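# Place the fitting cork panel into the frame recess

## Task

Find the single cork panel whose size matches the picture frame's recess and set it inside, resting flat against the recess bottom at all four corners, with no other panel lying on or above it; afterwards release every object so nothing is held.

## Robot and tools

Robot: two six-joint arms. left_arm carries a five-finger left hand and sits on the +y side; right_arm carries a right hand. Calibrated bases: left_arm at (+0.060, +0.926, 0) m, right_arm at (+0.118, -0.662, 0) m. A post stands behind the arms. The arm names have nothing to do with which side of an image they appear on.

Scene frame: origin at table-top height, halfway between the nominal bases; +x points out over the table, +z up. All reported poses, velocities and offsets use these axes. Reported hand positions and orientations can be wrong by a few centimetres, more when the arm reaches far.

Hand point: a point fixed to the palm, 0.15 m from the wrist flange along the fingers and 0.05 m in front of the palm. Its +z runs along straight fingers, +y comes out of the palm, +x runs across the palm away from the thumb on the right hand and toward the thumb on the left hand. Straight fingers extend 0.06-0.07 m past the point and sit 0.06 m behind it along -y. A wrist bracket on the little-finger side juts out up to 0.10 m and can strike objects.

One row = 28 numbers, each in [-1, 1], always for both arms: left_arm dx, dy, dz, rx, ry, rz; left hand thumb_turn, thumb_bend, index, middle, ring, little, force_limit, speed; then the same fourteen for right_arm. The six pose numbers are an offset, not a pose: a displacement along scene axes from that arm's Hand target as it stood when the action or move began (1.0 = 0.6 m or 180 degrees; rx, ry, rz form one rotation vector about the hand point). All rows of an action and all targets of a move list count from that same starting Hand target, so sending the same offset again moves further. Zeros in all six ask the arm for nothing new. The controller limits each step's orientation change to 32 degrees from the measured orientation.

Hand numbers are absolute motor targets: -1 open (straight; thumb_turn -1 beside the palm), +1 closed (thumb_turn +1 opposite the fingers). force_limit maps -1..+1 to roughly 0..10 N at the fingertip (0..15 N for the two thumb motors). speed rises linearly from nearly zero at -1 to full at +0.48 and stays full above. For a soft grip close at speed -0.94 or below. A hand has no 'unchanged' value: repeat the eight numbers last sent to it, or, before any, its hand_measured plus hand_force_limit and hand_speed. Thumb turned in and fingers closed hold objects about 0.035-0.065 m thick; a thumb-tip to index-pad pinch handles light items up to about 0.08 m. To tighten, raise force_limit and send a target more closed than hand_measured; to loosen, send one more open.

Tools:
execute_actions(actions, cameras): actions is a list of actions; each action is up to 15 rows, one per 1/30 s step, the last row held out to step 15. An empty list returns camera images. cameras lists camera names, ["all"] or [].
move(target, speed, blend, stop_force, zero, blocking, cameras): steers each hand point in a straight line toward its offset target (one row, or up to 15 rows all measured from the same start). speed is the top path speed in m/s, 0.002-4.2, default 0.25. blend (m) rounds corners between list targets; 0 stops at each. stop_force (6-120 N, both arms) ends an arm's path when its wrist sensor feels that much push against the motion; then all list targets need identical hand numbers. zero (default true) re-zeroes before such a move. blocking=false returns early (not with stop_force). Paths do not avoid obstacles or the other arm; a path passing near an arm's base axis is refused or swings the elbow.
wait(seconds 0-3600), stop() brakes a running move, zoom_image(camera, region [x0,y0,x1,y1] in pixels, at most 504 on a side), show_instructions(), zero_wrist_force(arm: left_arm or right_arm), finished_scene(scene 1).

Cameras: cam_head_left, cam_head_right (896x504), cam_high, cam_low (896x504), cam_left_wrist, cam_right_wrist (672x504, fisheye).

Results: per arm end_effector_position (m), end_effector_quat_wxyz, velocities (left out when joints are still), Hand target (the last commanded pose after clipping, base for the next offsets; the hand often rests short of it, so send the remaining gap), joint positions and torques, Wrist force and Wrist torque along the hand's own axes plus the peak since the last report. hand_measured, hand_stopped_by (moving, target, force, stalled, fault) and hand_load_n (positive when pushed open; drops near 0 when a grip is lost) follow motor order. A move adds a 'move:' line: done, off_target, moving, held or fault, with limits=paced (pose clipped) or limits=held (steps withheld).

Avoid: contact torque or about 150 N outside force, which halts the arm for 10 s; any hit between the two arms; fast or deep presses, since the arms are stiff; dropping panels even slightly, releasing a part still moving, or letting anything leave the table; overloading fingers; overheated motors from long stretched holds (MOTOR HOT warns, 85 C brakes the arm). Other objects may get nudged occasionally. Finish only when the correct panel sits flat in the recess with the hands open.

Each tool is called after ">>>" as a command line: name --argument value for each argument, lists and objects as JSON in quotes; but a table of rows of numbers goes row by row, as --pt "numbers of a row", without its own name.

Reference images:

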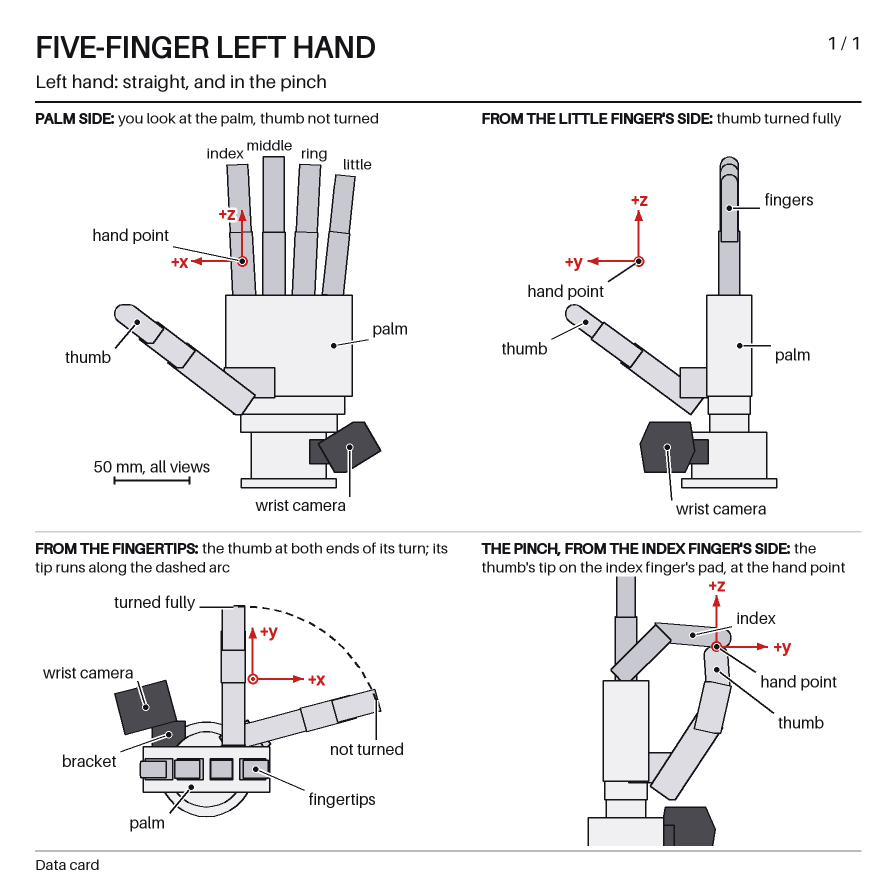

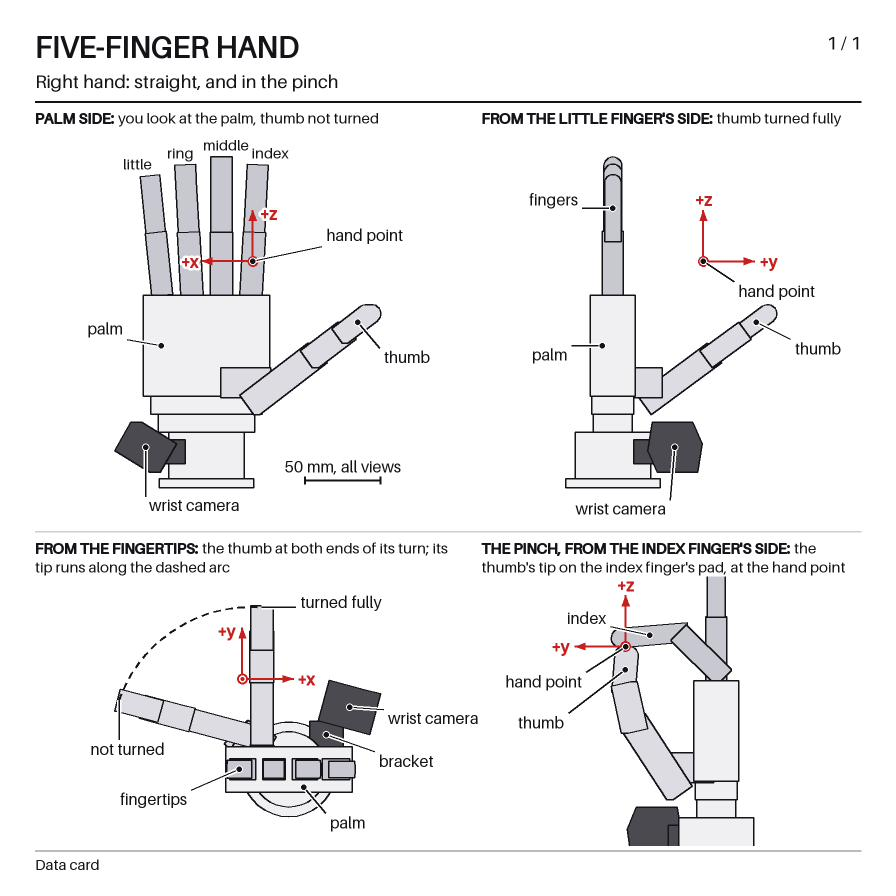

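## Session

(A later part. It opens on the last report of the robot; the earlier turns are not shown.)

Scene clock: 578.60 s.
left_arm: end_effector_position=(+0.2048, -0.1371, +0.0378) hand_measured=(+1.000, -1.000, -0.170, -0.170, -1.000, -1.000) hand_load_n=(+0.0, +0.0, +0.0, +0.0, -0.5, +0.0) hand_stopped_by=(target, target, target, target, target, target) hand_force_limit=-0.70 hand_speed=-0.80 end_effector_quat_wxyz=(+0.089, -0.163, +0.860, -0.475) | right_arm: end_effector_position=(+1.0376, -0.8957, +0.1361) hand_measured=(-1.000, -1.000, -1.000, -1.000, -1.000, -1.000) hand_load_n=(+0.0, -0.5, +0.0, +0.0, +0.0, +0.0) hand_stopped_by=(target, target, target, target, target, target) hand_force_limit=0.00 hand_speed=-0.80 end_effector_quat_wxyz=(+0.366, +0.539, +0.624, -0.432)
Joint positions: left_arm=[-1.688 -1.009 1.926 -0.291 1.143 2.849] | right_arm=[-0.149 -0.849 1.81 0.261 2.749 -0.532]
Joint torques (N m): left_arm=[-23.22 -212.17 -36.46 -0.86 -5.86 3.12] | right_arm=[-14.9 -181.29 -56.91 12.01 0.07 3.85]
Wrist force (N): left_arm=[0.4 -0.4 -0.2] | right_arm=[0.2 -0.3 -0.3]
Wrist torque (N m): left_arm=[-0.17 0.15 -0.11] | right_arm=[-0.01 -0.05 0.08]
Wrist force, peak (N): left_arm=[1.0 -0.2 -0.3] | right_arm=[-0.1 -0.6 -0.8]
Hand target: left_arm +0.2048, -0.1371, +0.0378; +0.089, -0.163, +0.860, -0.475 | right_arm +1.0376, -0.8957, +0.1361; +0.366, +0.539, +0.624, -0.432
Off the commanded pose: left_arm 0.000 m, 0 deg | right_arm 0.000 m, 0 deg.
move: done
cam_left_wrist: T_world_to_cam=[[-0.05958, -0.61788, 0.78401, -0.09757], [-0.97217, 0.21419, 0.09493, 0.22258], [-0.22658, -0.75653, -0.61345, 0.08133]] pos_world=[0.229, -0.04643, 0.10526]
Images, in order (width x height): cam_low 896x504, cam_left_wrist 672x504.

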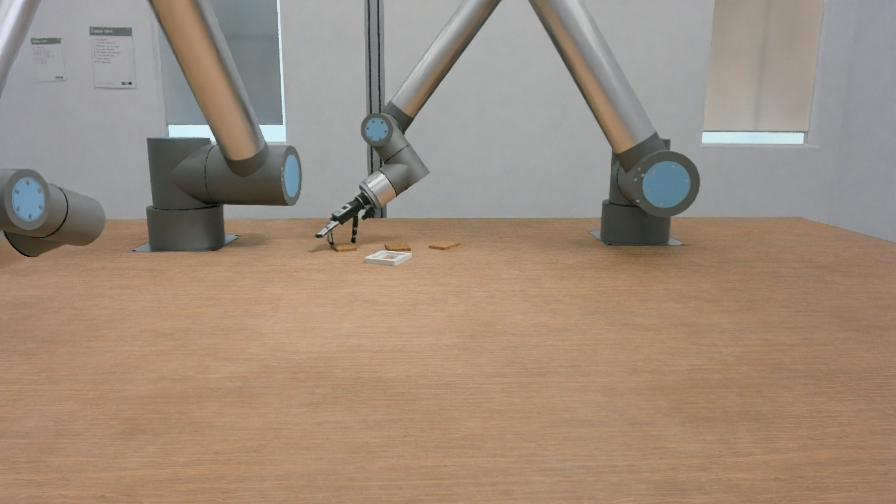

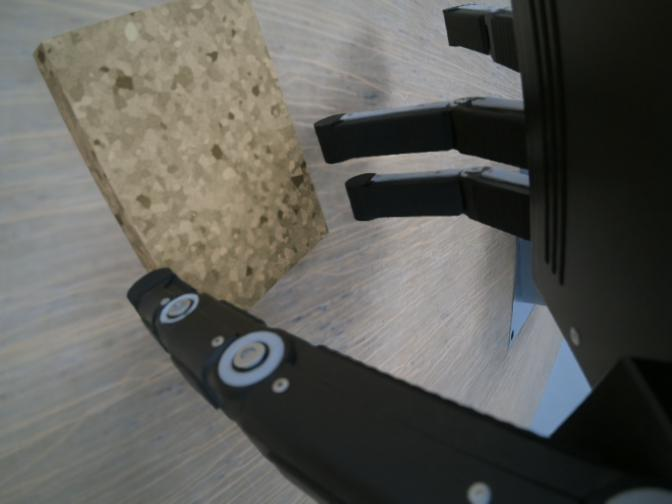

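>>> move --target '[-0.0009, 0.0023, -0.0083, 0, 0, 0, 1, -1, -0.25, -0.25, -1, -1, -0.7, -0.8, 0, 0, 0, 0, 0, 0, -1, -1, -1, -1, -1, -1, 0, -0.8]' --speed 0.03 --cameras '["cam_left_wrist", "cam_low"]'

>>> zoom_image --camera "cam_low" --region '[320, 225, 370, 260]'

>>> zoom_image --camera "cam_left_wrist" --region '[0, 0, 400, 340]'

Scene clock: 622.53 s.
left_arm: end_effector_position=(+0.2043, -0.1358, +0.0332) hand_measured=(+1.000, -1.000, -0.250, -0.250, -1.000, -1.000) hand_load_n=(+0.0, +0.0, +0.0, +0.0, +0.0, +0.0) hand_stopped_by=(target, target, target, target, target, target) hand_force_limit=-0.70 hand_speed=-0.80 end_effector_quat_wxyz=(+0.089, -0.163, +0.860, -0.475) | right_arm: end_effector_position=(+1.0376, -0.8957, +0.1361) hand_measured=(-1.000, -1.000, -1.000, -1.000, -1.000, -1.000) hand_load_n=(+0.0, +0.0, +0.0, +0.0, +0.0, +0.0) hand_stopped_by=(target, target, target, target, target, target) hand_force_limit=0.00 hand_speed=-0.80 end_effector_quat_wxyz=(+0.366, +0.539, +0.624, -0.432)
Joint positions: left_arm=[-1.689 -1.006 1.929 -0.298 1.142 2.849] | right_arm=[-0.149 -0.849 1.81 0.261 2.749 -0.532]
Joint torques (N m): left_arm=[-22.34 -144.29 -36.06 -2.18 -5.97 -3.43] | right_arm=[-13.5 -182.11 -53.96 11.82 0.43 3.7]
Wrist force (N): left_arm=[0.7 -0.3 0.0] | right_arm=[-0.2 -0.1 -0.3]
Wrist torque (N m): left_arm=[-0.16 0.11 0.00] | right_arm=[0.02 0.01 0.06]
Wrist force, peak (N): left_arm=[0.8 -0.9 -0.4] | right_arm=[0.4 -0.5 -0.6]
Hand target: left_arm +0.2042, -0.1358, +0.0328; +0.089, -0.163, +0.860, -0.475 | right_arm +1.0376, -0.8957, +0.1361; +0.366, +0.539, +0.624, -0.432
Off the commanded pose: left_arm 0.000 m, 0 deg | right_arm 0.000 m, 0 deg.
move: done
cam_left_wrist: T_world_to_cam=[[-0.05964, -0.61758, 0.78424, -0.09319], [-0.97218, 0.2142, 0.09474, 0.22218], [-0.2265, -0.75678, -0.61318, 0.0793]] pos_world=[0.2284, -0.04513, 0.10066]
Images, in order (width x height): cam_low 896x504, cam_left_wrist 672x504.

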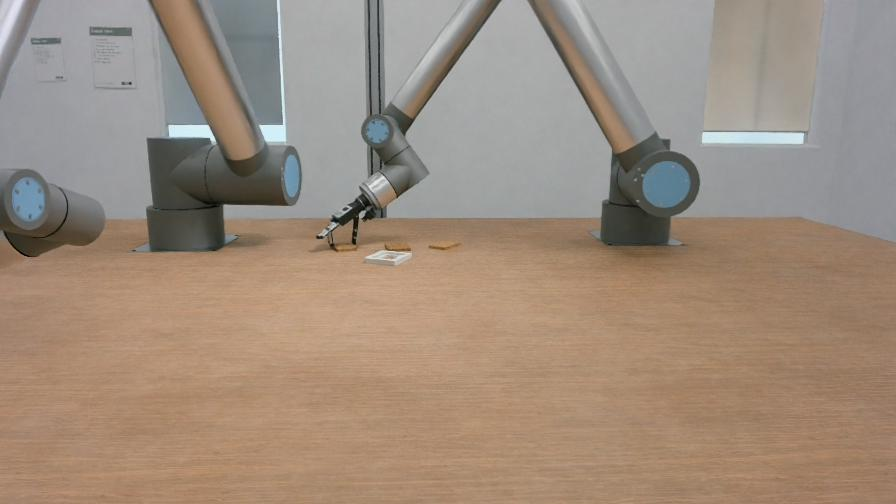

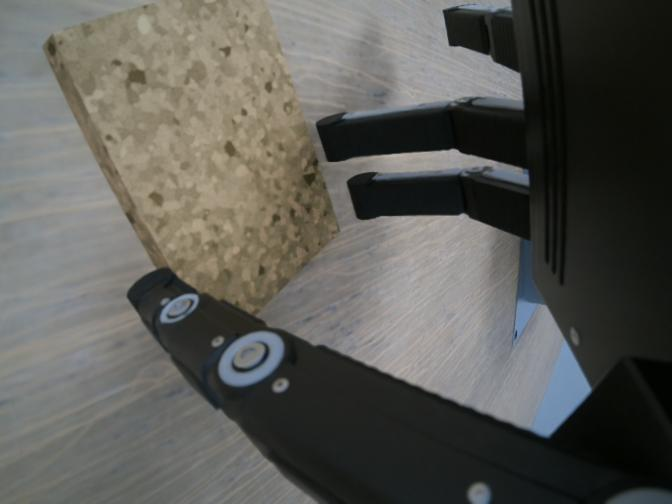

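Scaled by 10.080 from the camera's image (finer frame: 1280x720).

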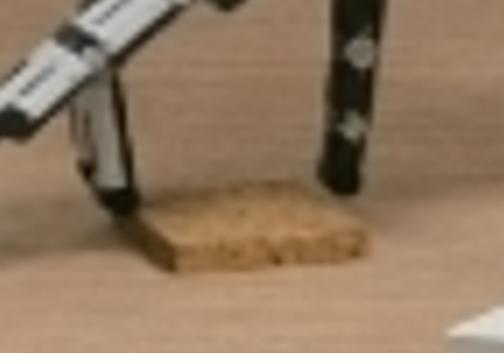

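Scaled by 1.260 from the camera's image (finer frame: 960x720).

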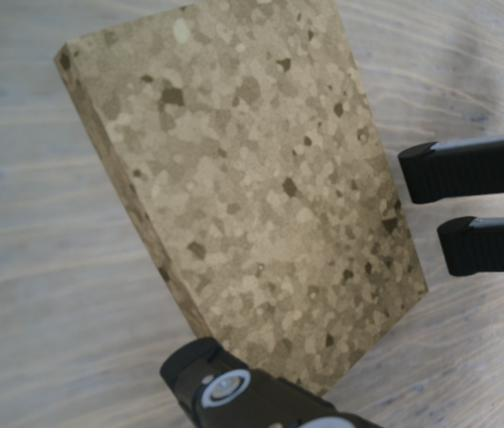

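>>> move --target '[0, 0, -0.0083, 0.0155, 0.0061, 0, 1, -1, -0.25, -0.25, -1, -1, -0.7, -0.8, 0, 0, 0, 0, 0, 0, -1, -1, -1, -1, -1, -1, 0, -0.8]' --speed 0.02

>>> move --target '[0, 0, -0.0133, 0, 0, 0, 1, -1, -0.25, -0.25, -1, -1, -0.7, -0.8, 0, 0, 0, 0, 0, 0, -1, -1, -1, -1, -1, -1, 0, -0.8]' --speed 0.002 --stop_force 6 --cameras '["cam_left_wrist", "cam_low"]'

>>> zoom_image --camera "cam_low" --region '[320, 225, 370, 260]'

>>> zoom_image --camera "cam_left_wrist" --region '[0, 0, 400, 340]'

Scene clock: 677.33 s.
left_arm: end_effector_position=(+0.2042, -0.1358, +0.0279) hand_measured=(+1.000, -1.000, -0.250, -0.250, -1.000, -1.000) hand_load_n=(+0.0, +0.0, +0.0, +0.0, +0.0, +0.0) hand_stopped_by=(target, target, target, target, target, target) hand_force_limit=-0.70 hand_speed=-0.80 end_effector_quat_wxyz=(+0.085, -0.165, +0.872, -0.453) | right_arm: end_effector_position=(+1.0376, -0.8957, +0.1361) hand_measured=(-1.000, -1.000, -1.000, -1.000, -1.000, -1.000) hand_load_n=(+0.0, +0.0, +0.0, +0.0, +0.0, +0.0) hand_stopped_by=(target, target, target, target, target, target) hand_force_limit=0.00 hand_speed=-0.80 end_effector_quat_wxyz=(+0.366, +0.539, +0.624, -0.432)
Joint positions: left_arm=[-1.682 -0.994 1.901 -0.229 1.163 2.831] | right_arm=[-0.149 -0.849 1.81 0.261 2.749 -0.532]
Joint torques (N m): left_arm=[12.47 -144.04 -53.65 6.22 4.19 -3.01] | right_arm=[-15.51 -182.02 -53.07 11.63 0.46 3.57]
Wrist force (N): left_arm=[0.2 -0.3 0.1] | right_arm=[0.0 -0.4 -0.4]
Wrist torque (N m): left_arm=[-0.20 0.23 0.20] | right_arm=[-0.02 -0.01 0.06]
Wrist force, peak (N): left_arm=[0.8 -0.8 -0.5] | right_arm=[0.4 -0.5 -0.9]
Hand target: left_arm +0.2042, -0.1358, +0.0279; +0.085, -0.165, +0.872, -0.453 | right_arm +1.0376, -0.8957, +0.1361; +0.366, +0.539, +0.624, -0.432
Off the commanded pose: left_arm 0.000 m, 0 deg | right_arm 0.000 m, 0 deg.
move: done

Scene clock: 679.83 s.
left_arm: end_effector_position=(+0.2042, -0.1358, +0.0242) hand_measured=(+1.000, -1.000, -0.250, -0.250, -1.000, -1.000) hand_load_n=(+0.0, +0.0, +0.0, +0.0, -0.5, +0.0) hand_stopped_by=(target, target, target, target, target, target) hand_force_limit=-0.70 hand_speed=-0.80 end_effector_quat_wxyz=(+0.085, -0.165, +0.872, -0.453) | right_arm: end_effector_position=(+1.0376, -0.8957, +0.1361) hand_measured=(-1.000, -1.000, -1.000, -1.000, -1.000, -1.000) hand_load_n=(+0.0, -0.5, +0.0, +0.0, +0.0, +0.0) hand_stopped_by=(target, target, target, target, target, target) hand_force_limit=0.00 hand_speed=-0.80 end_effector_quat_wxyz=(+0.366, +0.539, +0.624, -0.432)
Joint positions: left_arm=[-1.682 -0.99 1.901 -0.233 1.163 2.831] | right_arm=[-0.149 -0.849 1.81 0.261 2.749 -0.532]
Joint torques (N m): left_arm=[13.67 -167.53 -35.33 5.14 4.03 -3.62] | right_arm=[-11.47 -182.13 -55.27 11.39 0.65 3.75]
Wrist force (N): left_arm=[-0.6 -6.6 -4.8] | right_arm=[0.2 0.0 -0.5]
Wrist torque (N m): left_arm=[0.11 0.16 0.31] | right_arm=[0.05 -0.05 0.09]
Wrist force, peak (N): left_arm=[-0.2 -7.1 -5.2] | right_arm=[0.3 0.3 -0.6]
Hand target: left_arm +0.2042, -0.1358, +0.0242; +0.085, -0.165, +0.872, -0.453 (not the last commanded pose) | right_arm +1.0376, -0.8957, +0.1361; +0.366, +0.539, +0.624, -0.432
Off the commanded pose: left_arm 0.004 m, 0 deg | right_arm 0.000 m, 0 deg.
move: contact (left_arm)
cam_left_wrist: T_world_to_cam=[[-0.04489, -0.65506, 0.75424, -0.0934], [-0.9701, 0.20885, 0.12365, 0.22116], [-0.23852, -0.72614, -0.64485, 0.08114]] pos_world=[0.22971, -0.04846, 0.09542]
Images, in order (width x height): cam_low 896x504, cam_left_wrist 672x504.

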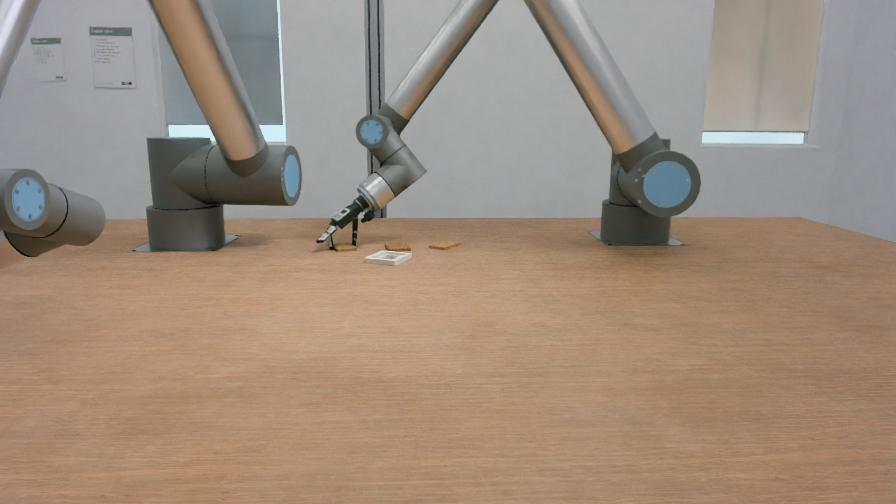

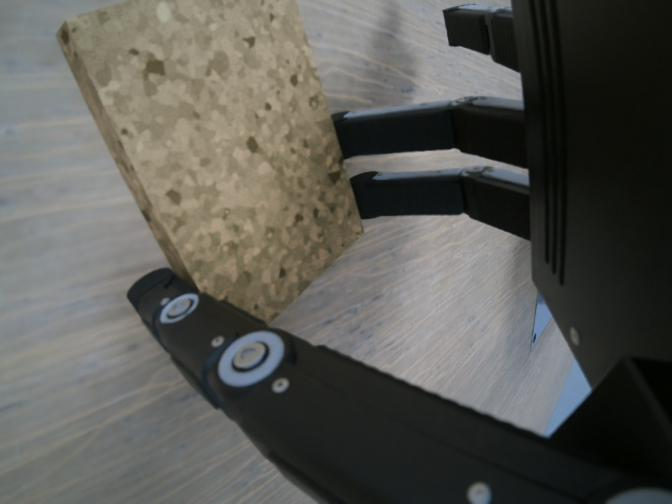

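Scaled by 10.080 from the camera's image (finer frame: 1280x720).

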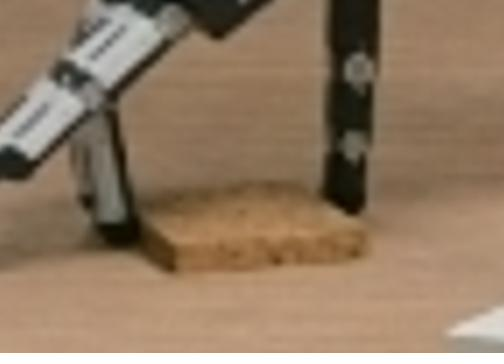

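Scaled by 1.260 from the camera's image (finer frame: 960x720).

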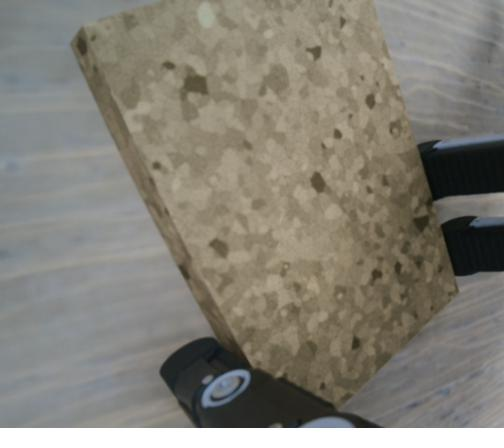

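>>> move --pt "0 0 0.0025 0 0 0 1 -1 -0.25 -0.25 -1 -1 -0.7 -0.9 0 0 0 0 0 0 -1 -1 -1 -1 -1 -1 0 -0.8" --pt "0 0 0.0025 0 0 0 1 -1 -0.17 -0.17 -1 -1 -0.7 -0.9 0 0 0 0 0 0 -1 -1 -1 -1 -1 -1 0 -0.8" --speed 0.01

>>> move --target '[0, 0, -0.0133, 0, 0, 0, 1, -1, -0.17, -0.17, -1, -1, -0.7, -0.9, 0, 0, 0, 0, 0, 0, -1, -1, -1, -1, -1, -1, 0, -0.8]' --speed 0.002 --stop_force 6 --cameras '["cam_left_wrist", "cam_low"]'

>>> zoom_image --camera "cam_low" --region '[320, 225, 370, 260]'

>>> zoom_image --camera "cam_left_wrist" --region '[0, 0, 400, 340]'

Scene clock: 696.27 s.
left_arm: end_effector_position=(+0.2042, -0.1358, +0.0257) hand_measured=(+1.000, -1.000, -0.170, -0.170, -1.000, -1.000) hand_load_n=(+0.0, +0.0, +0.0, +0.0, +0.0, +0.0) hand_stopped_by=(target, target, target, target, target, target) hand_force_limit=-0.70 hand_speed=-0.90 end_effector_quat_wxyz=(+0.085, -0.165, +0.872, -0.453) | right_arm: end_effector_position=(+1.0376, -0.8957, +0.1361) hand_measured=(-1.000, -1.000, -1.000, -1.000, -1.000, -1.000) hand_load_n=(-0.5, +0.0, +0.0, +0.0, +0.0, +0.0) hand_stopped_by=(target, target, target, target, target, target) hand_force_limit=0.00 hand_speed=-0.80 end_effector_quat_wxyz=(+0.366, +0.539, +0.624, -0.432)
Joint positions: left_arm=[-1.682 -0.992 1.901 -0.231 1.163 2.831] | right_arm=[-0.149 -0.849 1.81 0.261 2.749 -0.532]
Joint torques (N m): left_arm=[8.34 -216.24 -59.95 5.76 2.96 -2.48] | right_arm=[-16.01 -184 -56.05 12.04 0.7 3.55]
Wrist force (N): left_arm=[0.4 -0.1 0.1] | right_arm=[0.1 -0.3 -0.5]
Wrist torque (N m): left_arm=[-0.17 0.20 0.21] | right_arm=[0.01 -0.04 0.08]
Wrist force, peak (N): left_arm=[-0.2 -7.2 -5.0] | right_arm=[0.3 -0.1 -0.8]
Hand target: left_arm +0.2042, -0.1358, +0.0257; +0.085, -0.165, +0.872, -0.453 | right_arm +1.0376, -0.8957, +0.1361; +0.366, +0.539, +0.624, -0.432
Off the commanded pose: left_arm 0.000 m, 0 deg | right_arm 0.000 m, 0 deg.
move: done

Scene clock: 697.73 s.
left_arm: end_effector_position=(+0.2042, -0.1358, +0.0242) hand_measured=(+1.000, -1.000, -0.170, -0.170, -1.000, -1.000) hand_load_n=(+0.0, +0.0, +0.0, +0.0, +0.0, +0.0) hand_stopped_by=(target, target, target, target, target, target) hand_force_limit=-0.70 hand_speed=-0.90 end_effector_quat_wxyz=(+0.085, -0.165, +0.872, -0.453) | right_arm: end_effector_position=(+1.0376, -0.8957, +0.1361) hand_measured=(-1.000, -1.000, -1.000, -1.000, -1.000, -1.000) hand_load_n=(+0.0, +0.0, +0.0, +0.0, +0.0, +0.0) hand_stopped_by=(target, target, target, target, target, target) hand_force_limit=0.00 hand_speed=-0.80 end_effector_quat_wxyz=(+0.366, +0.539, +0.624, -0.432)
Joint positions: left_arm=[-1.682 -0.99 1.901 -0.233 1.163 2.831] | right_arm=[-0.149 -0.849 1.81 0.261 2.749 -0.532]
Joint torques (N m): left_arm=[4.52 -166.66 -35.83 5.71 4.3 -3.37] | right_arm=[-14.31 -183.64 -53.59 11.7 0.87 3.8]
Wrist force (N): left_arm=[-0.5 -7.2 -4.8] | right_arm=[0.2 -0.1 0.0]
Wrist torque (N m): left_arm=[0.03 0.14 0.34] | right_arm=[0.00 -0.07 0.08]
Wrist force, peak (N): left_arm=[0.1 -7.2 -4.9] | right_arm=[0.1 0.3 -0.9]
Hand target: left_arm +0.2042, -0.1358, +0.0242; +0.085, -0.165, +0.872, -0.453 (not the last commanded pose) | right_arm +1.0376, -0.8957, +0.1361; +0.366, +0.539, +0.624, -0.432
Off the commanded pose: left_arm 0.006 m, 0 deg | right_arm 0.000 m, 0 deg.
move: contact (left_arm)
cam_left_wrist: T_world_to_cam=[[-0.04489, -0.65506, 0.75424, -0.0934], [-0.9701, 0.20885, 0.12365, 0.22116], [-0.23852, -0.72614, -0.64485, 0.08114]] pos_world=[0.22971, -0.04846, 0.09542]
Images, in order (width x height): cam_low 896x504, cam_left_wrist 672x504.

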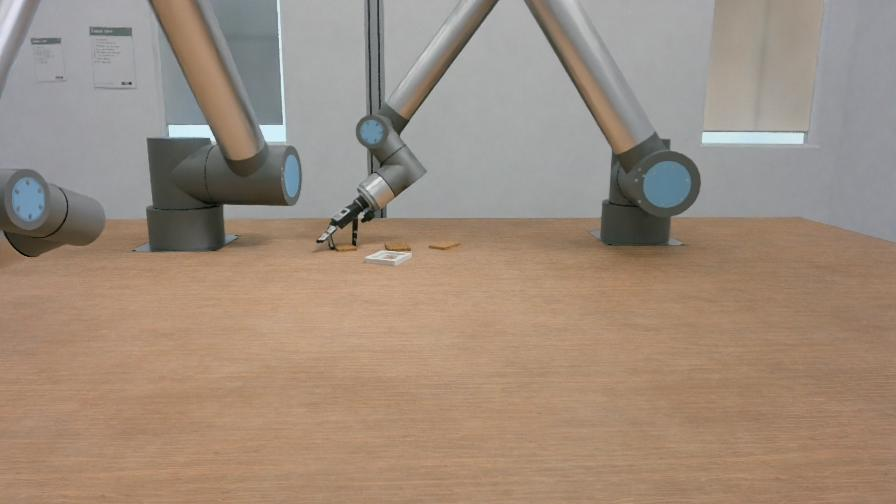

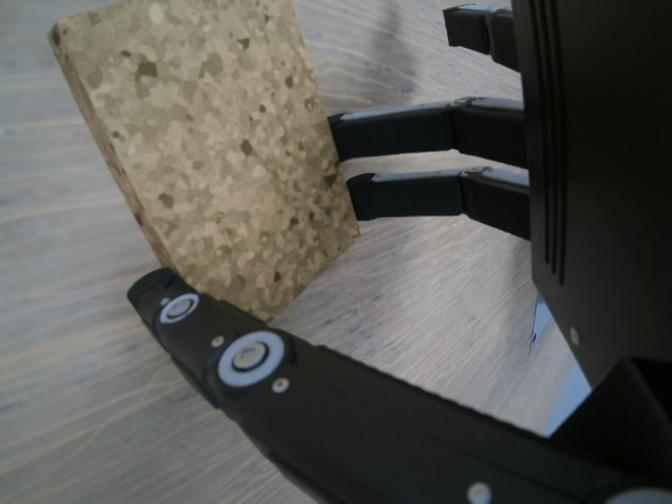

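Scaled by 10.080 from the camera's image (finer frame: 1280x720).

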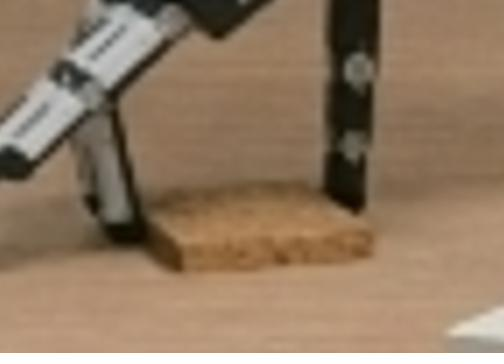

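Scaled by 1.260 from the camera's image (finer frame: 960x720).

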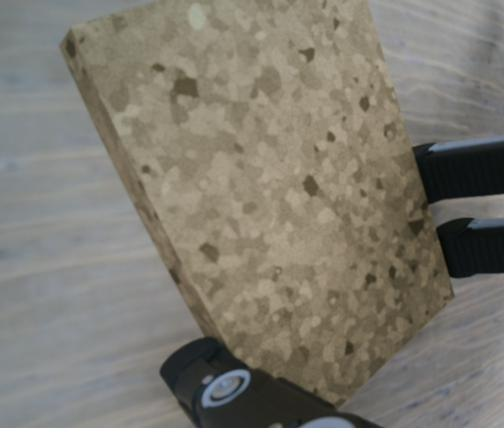

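>>> move --pt "0 0 0.0018 0 0 0 1 -1 -0.17 -0.17 -1 -1 -0.7 -0.9 0 0 0 0 0 0 -1 -1 -1 -1 -1 -1 0 -0.8" --pt "0 0 0.0018 0 0 0 1 -1 0.1 0.1 -1 -1 -0.5 -0.94 0 0 0 0 0 0 -1 -1 -1 -1 -1 -1 0 -0.8" --speed 0.01 --cameras '["cam_left_wrist", "cam_low"]'

>>> zoom_image --camera "cam_low" --region '[320, 225, 370, 260]'

Scene clock: 707.27 s.
left_arm: end_effector_position=(+0.2042, -0.1358, +0.0253) hand_measured=(+1.000, -1.000, -0.052, -0.076, -1.000, -1.000) hand_load_n=(+0.5, +0.5, +3.0, +3.0, +0.0, +0.0) hand_stopped_by=(target, target, force, force, target, target) hand_force_limit=-0.50 hand_speed=-0.94 end_effector_quat_wxyz=(+0.085, -0.165, +0.872, -0.453) | right_arm: end_effector_position=(+1.0376, -0.8957, +0.1361) hand_measured=(-1.000, -1.000, -1.000, -1.000, -1.000, -1.000) hand_load_n=(+0.0, +0.0, +0.0, +0.0, +0.0, +0.0) hand_stopped_by=(target, target, target, target, target, target) hand_force_limit=0.00 hand_speed=-0.80 end_effector_quat_wxyz=(+0.366, +0.539, +0.624, -0.432)
Joint positions: left_arm=[-1.682 -0.991 1.901 -0.232 1.163 2.831] | right_arm=[-0.149 -0.849 1.81 0.261 2.749 -0.532]
Joint torques (N m): left_arm=[7.64 -210.26 -57.46 5.62 4.61 -3] | right_arm=[-11.67 -186.73 -54.52 12.2 1.15 3.81]
Wrist force (N): left_arm=[0.5 -0.6 0.0] | right_arm=[0.4 -0.3 -0.9]
Wrist torque (N m): left_arm=[-0.20 0.20 0.21] | right_arm=[0.03 -0.08 0.09]
Wrist force, peak (N): left_arm=[-0.6 -7.2 -5.0] | right_arm=[0.4 -0.3 -0.9]
Hand target: left_arm +0.2042, -0.1358, +0.0253; +0.085, -0.165, +0.872, -0.453 | right_arm +1.0376, -0.8957, +0.1361; +0.366, +0.539, +0.624, -0.432
Off the commanded pose: left_arm 0.000 m, 0 deg | right_arm 0.000 m, 0 deg.
move: done
cam_left_wrist: T_world_to_cam=[[-0.04488, -0.65502, 0.75428, -0.09431], [-0.9701, 0.20884, 0.12364, 0.22101], [-0.23851, -0.72618, -0.6448, 0.0819]] pos_world=[0.22971, -0.04846, 0.09662]
Images, in order (width x height): cam_low 896x504, cam_left_wrist 672x504.

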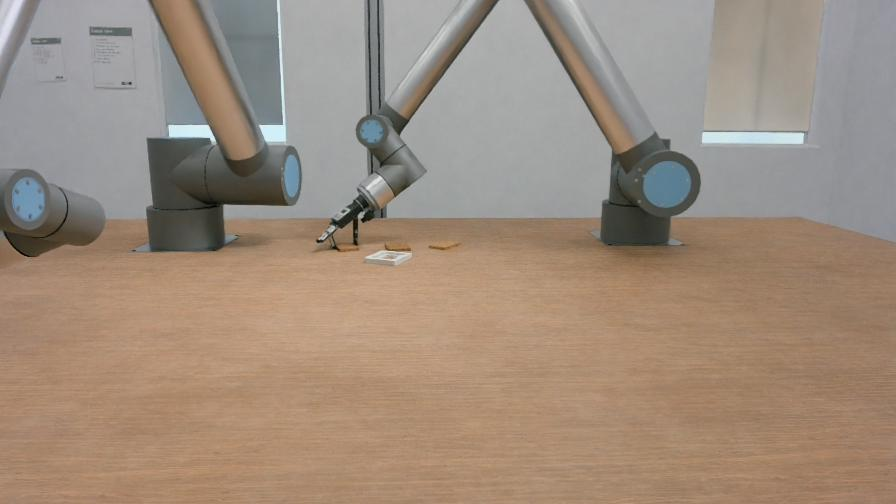

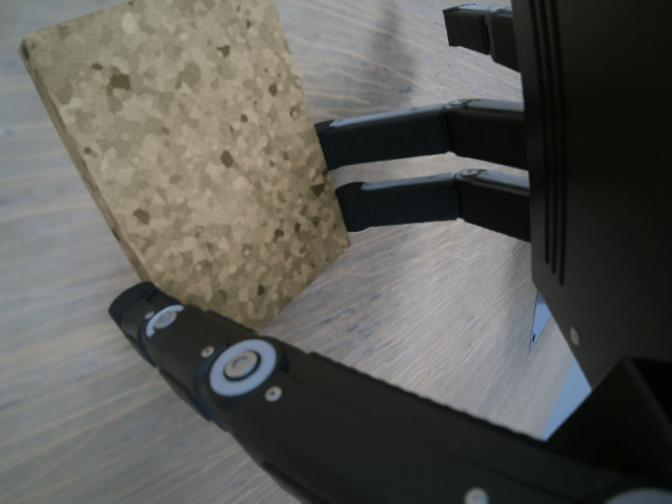

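Scaled by 10.080 from the camera's image (finer frame: 1280x720).

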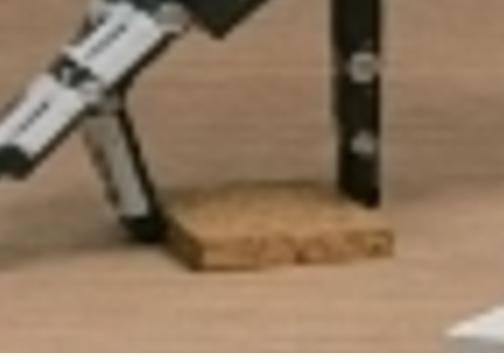

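>>> move --target '[0, 0, 0.05, 0, 0, 0, 1, -1, 0.1, 0.1, -1, -1, -0.5, -0.94, 0, 0, 0, 0, 0, 0, -1, -1, -1, -1, -1, -1, 0, -0.8]' --speed 0.03 --cameras '["cam_left_wrist", "cam_low"]'

>>> zoom_image --camera "cam_low" --region '[320, 215, 370, 250]'

Scene clock: 713.93 s.
left_arm: end_effector_position=(+0.2042, -0.1358, +0.0550) hand_measured=(+1.000, -1.000, -0.052, -0.076, -1.000, -1.000) hand_load_n=(+0.0, +0.5, +3.0, +3.0, -0.5, +0.0) hand_stopped_by=(target, target, force, force, target, target) hand_force_limit=-0.50 hand_speed=-0.94 end_effector_quat_wxyz=(+0.085, -0.165, +0.872, -0.453) | right_arm: end_effector_position=(+1.0376, -0.8957, +0.1361) hand_measured=(-1.000, -1.000, -1.000, -1.000, -1.000, -1.000) hand_load_n=(+0.0, -0.5, +0.0, +0.0, +0.0, +0.0) hand_stopped_by=(target, target, target, target, target, target) hand_force_limit=0.00 hand_speed=-0.80 end_effector_quat_wxyz=(+0.366, +0.539, +0.624, -0.432)
Joint positions: left_arm=[-1.682 -1.02 1.893 -0.196 1.163 2.831] | right_arm=[-0.149 -0.849 1.81 0.261 2.749 -0.532]
Joint torques (N m): left_arm=[10.08 -212.52 -62.18 5.55 3.46 -0.04] | right_arm=[-14.15 -186.41 -54.1 11.57 1.44 4.03]
Wrist force (N): left_arm=[0.2 -0.3 0.0] | right_arm=[0.3 0.1 -0.5]
Wrist torque (N m): left_arm=[-0.20 0.21 0.16] | right_arm=[0.07 -0.07 0.10]
Wrist force, peak (N): left_arm=[0.8 -0.8 0.0] | right_arm=[0.3 0.3 -1.0]
Hand target: left_arm +0.2042, -0.1358, +0.0553; +0.085, -0.165, +0.872, -0.453 | right_arm +1.0376, -0.8957, +0.1361; +0.366, +0.539, +0.624, -0.432
Off the commanded pose: left_arm 0.000 m, 0 deg | right_arm 0.000 m, 0 deg.
move: done
cam_left_wrist: T_world_to_cam=[[-0.04488, -0.65502, 0.75428, -0.11664], [-0.9701, 0.20884, 0.12364, 0.21735], [-0.23851, -0.72618, -0.6448, 0.10098]] pos_world=[0.22971, -0.04846, 0.12622]
Images, in order (width x height): cam_low 896x504, cam_left_wrist 672x504.

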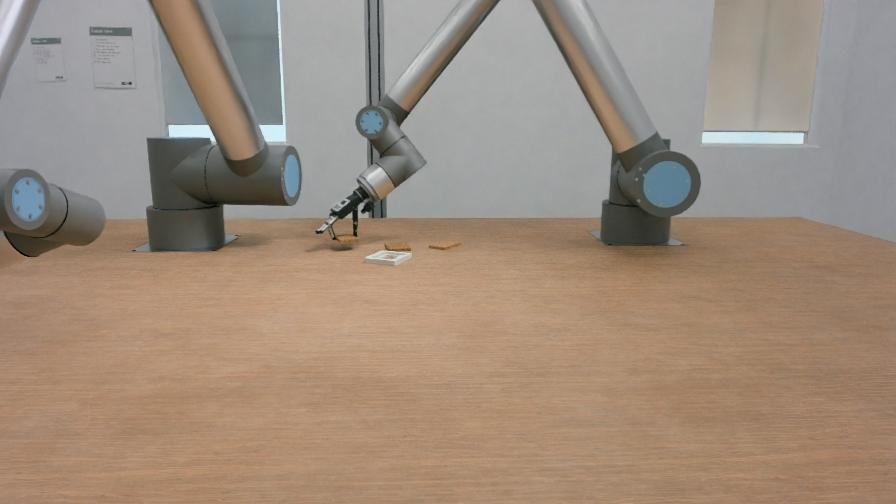

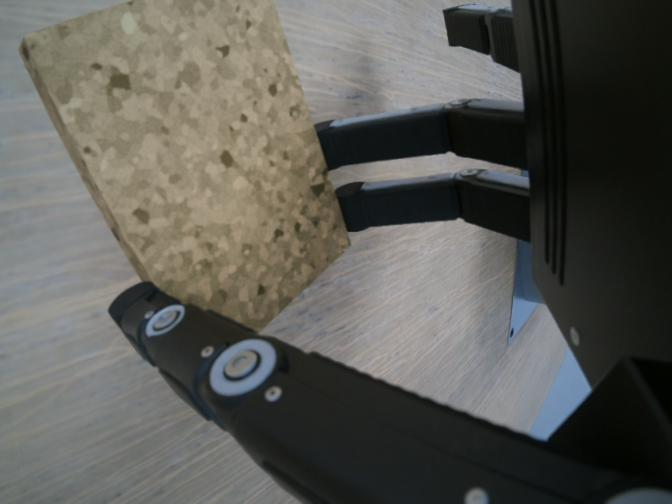

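Scaled by 10.080 from the camera's image (finer frame: 1280x720).

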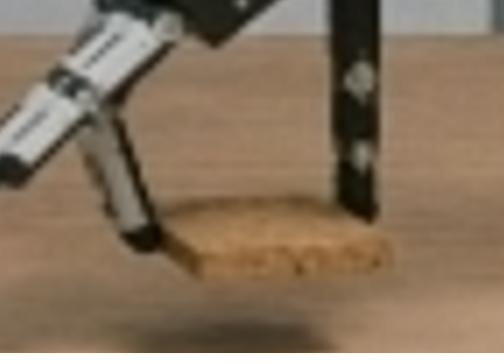

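>>> zoom_image --camera "cam_left_wrist" --region '[0, 0, 400, 350]'

Scaled by 1.260 from the camera's image (finer frame: 960x720).

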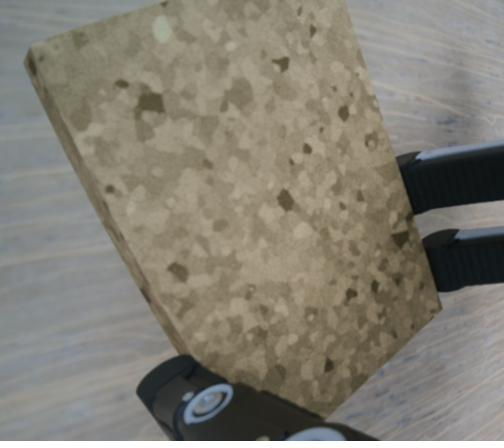

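>>> move --target '[0.2727, 0.2882, 0.0328, 0, 0, -0.2556, 1, -1, 0.1, 0.1, -1, -1, -0.5, -0.94, 0, 0, 0, 0, 0, 0, -1, -1, -1, -1, -1, -1, 0, -0.8]' --speed 0.12 --cameras '["cam_left_wrist", "cam_low", "cam_head_left", "cam_head_right", "cam_high"]'

>>> zoom_image --camera "cam_head_left" --region '[380, 330, 500, 450]'

>>> zoom_image --camera "cam_low" --region '[350, 220, 430, 276]'

>>> zoom_image --camera "cam_high" --region '[540, 110, 640, 190]'

Scene clock: 766.43 s.
left_arm: end_effector_position=(+0.3678, +0.0371, +0.0750) hand_measured=(+1.000, -1.000, -0.052, -0.076, -1.000, -1.000) hand_load_n=(+0.5, +0.0, +3.0, +3.0, +0.0, +0.0) hand_stopped_by=(target, target, force, force, target, target) hand_force_limit=-0.50 hand_speed=-0.94 end_effector_quat_wxyz=(-0.099, +0.189, +0.867, -0.450) | right_arm: end_effector_position=(+1.0376, -0.8957, +0.1361) hand_measured=(-1.000, -1.000, -1.000, -1.000, -1.000, -1.000) hand_load_n=(+0.0, +0.0, +0.0, +0.0, +0.0, +0.0) hand_stopped_by=(target, target, target, target, target, target) hand_force_limit=0.00 hand_speed=-0.80 end_effector_quat_wxyz=(+0.366, +0.539, +0.624, -0.432)
Joint positions: left_arm=[-1.243 -1.044 1.916 -0.112 2.152 3.62] | right_arm=[-0.149 -0.849 1.81 0.261 2.749 -0.532]
Joint torques (N m): left_arm=[10.1 -133.98 -62.29 6.36 5.92 2.87] | right_arm=[-13.56 -185.45 -53.87 11.77 1.45 3.74]
Wrist force (N): left_arm=[-0.1 1.4 0.3] | right_arm=[-0.3 -0.2 -0.6]
Wrist torque (N m): left_arm=[0.05 0.25 -0.24] | right_arm=[0.02 0.03 0.05]
Wrist force, peak (N): left_arm=[2.1 -0.8 -0.1] | right_arm=[0.1 -0.2 -1.1]
Hand target: left_arm +0.3678, +0.0371, +0.0750; -0.099, +0.189, +0.867, -0.450 | right_arm +1.0376, -0.8957, +0.1361; +0.366, +0.539, +0.624, -0.432
Off the commanded pose: left_arm 0.000 m, 0 deg | right_arm 0.000 m, 0 deg.
move: done
cam_left_wrist: T_world_to_cam=[[-0.50228, -0.42274, 0.75432, 0.14846], [-0.52378, 0.84284, 0.12358, 0.14986], [-0.68802, -0.33302, -0.64477, 0.42919]] pos_world=[0.44835, 0.07938, 0.14622]
Images, in order (width x height): cam_head_left 896x504, cam_head_right 896x504, cam_high 896x504, cam_low 896x504, cam_left_wrist 672x504.

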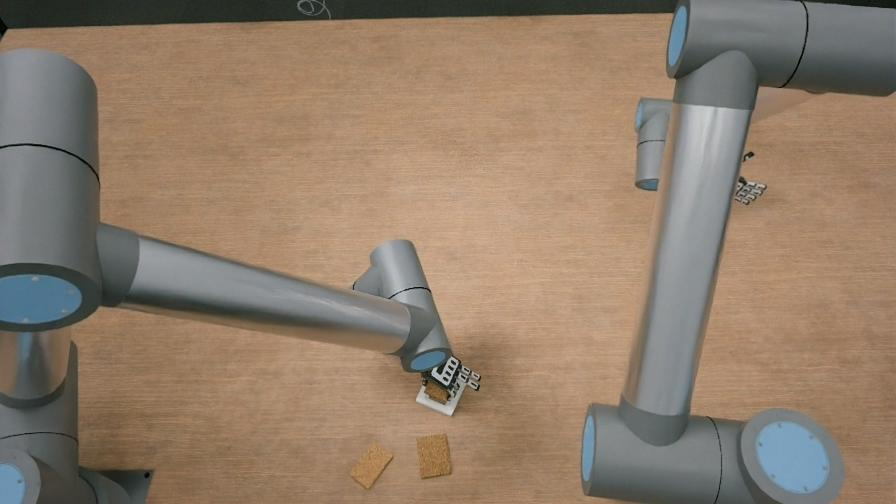

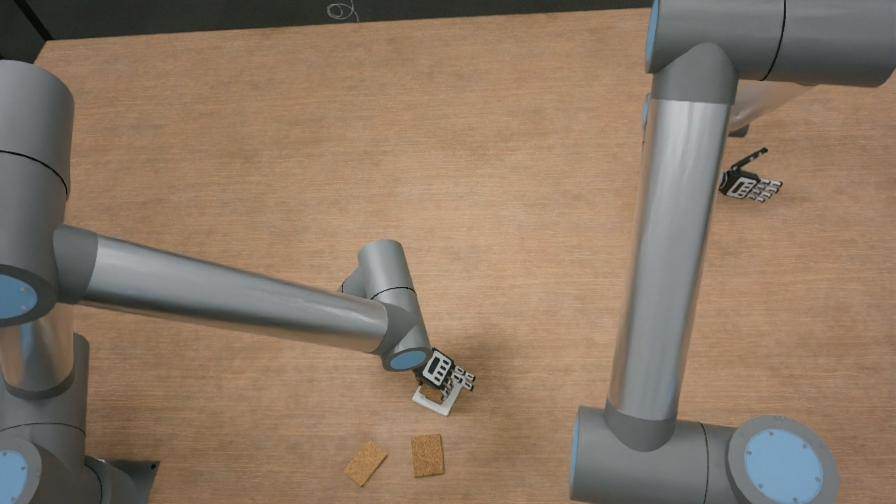

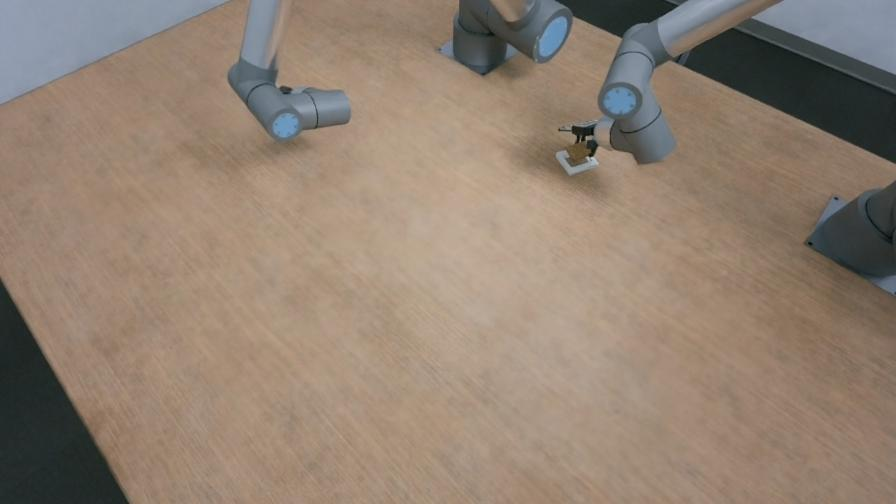

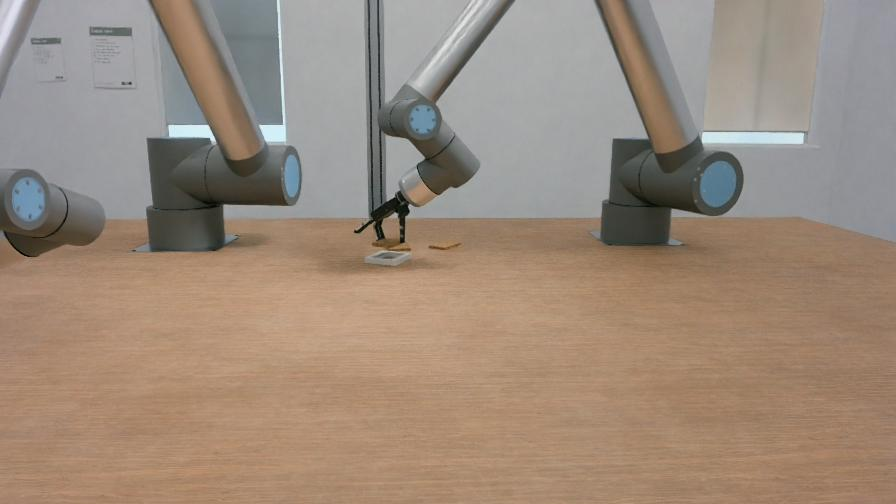

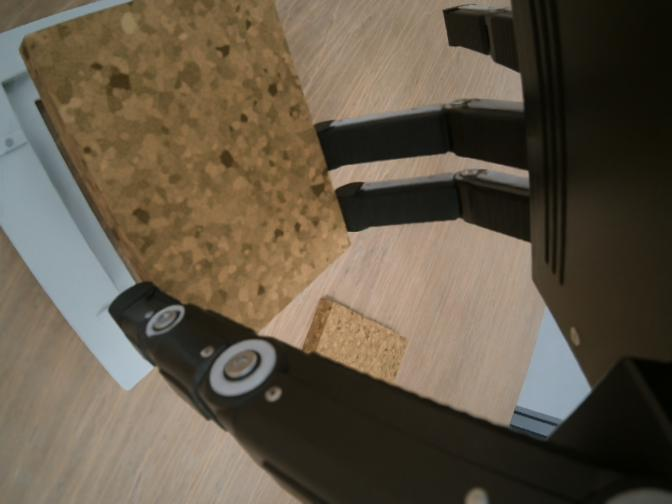

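Scaled by 4.200 from the camera's image (finer frame: 1280x720).

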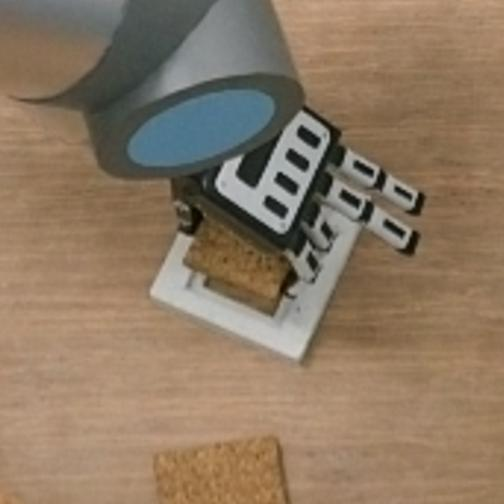

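Scaled by 6.300 from the camera's image (finer frame: 1280x720).

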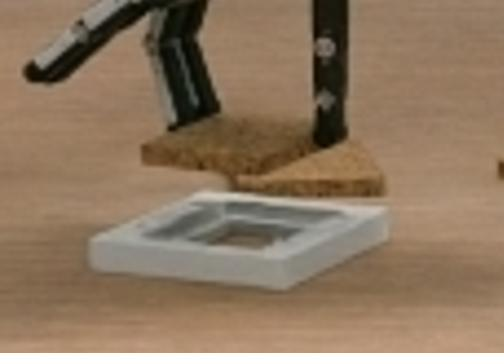

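Scaled by 5.040 from the camera's image (finer frame: 1280x720).

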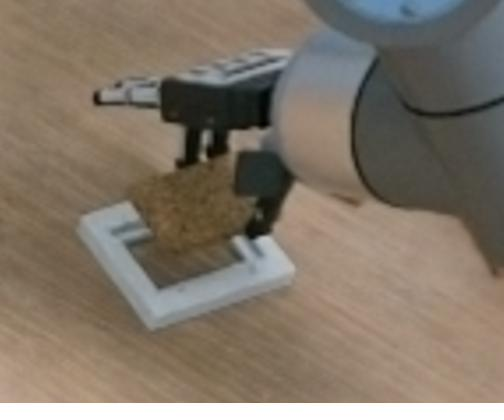

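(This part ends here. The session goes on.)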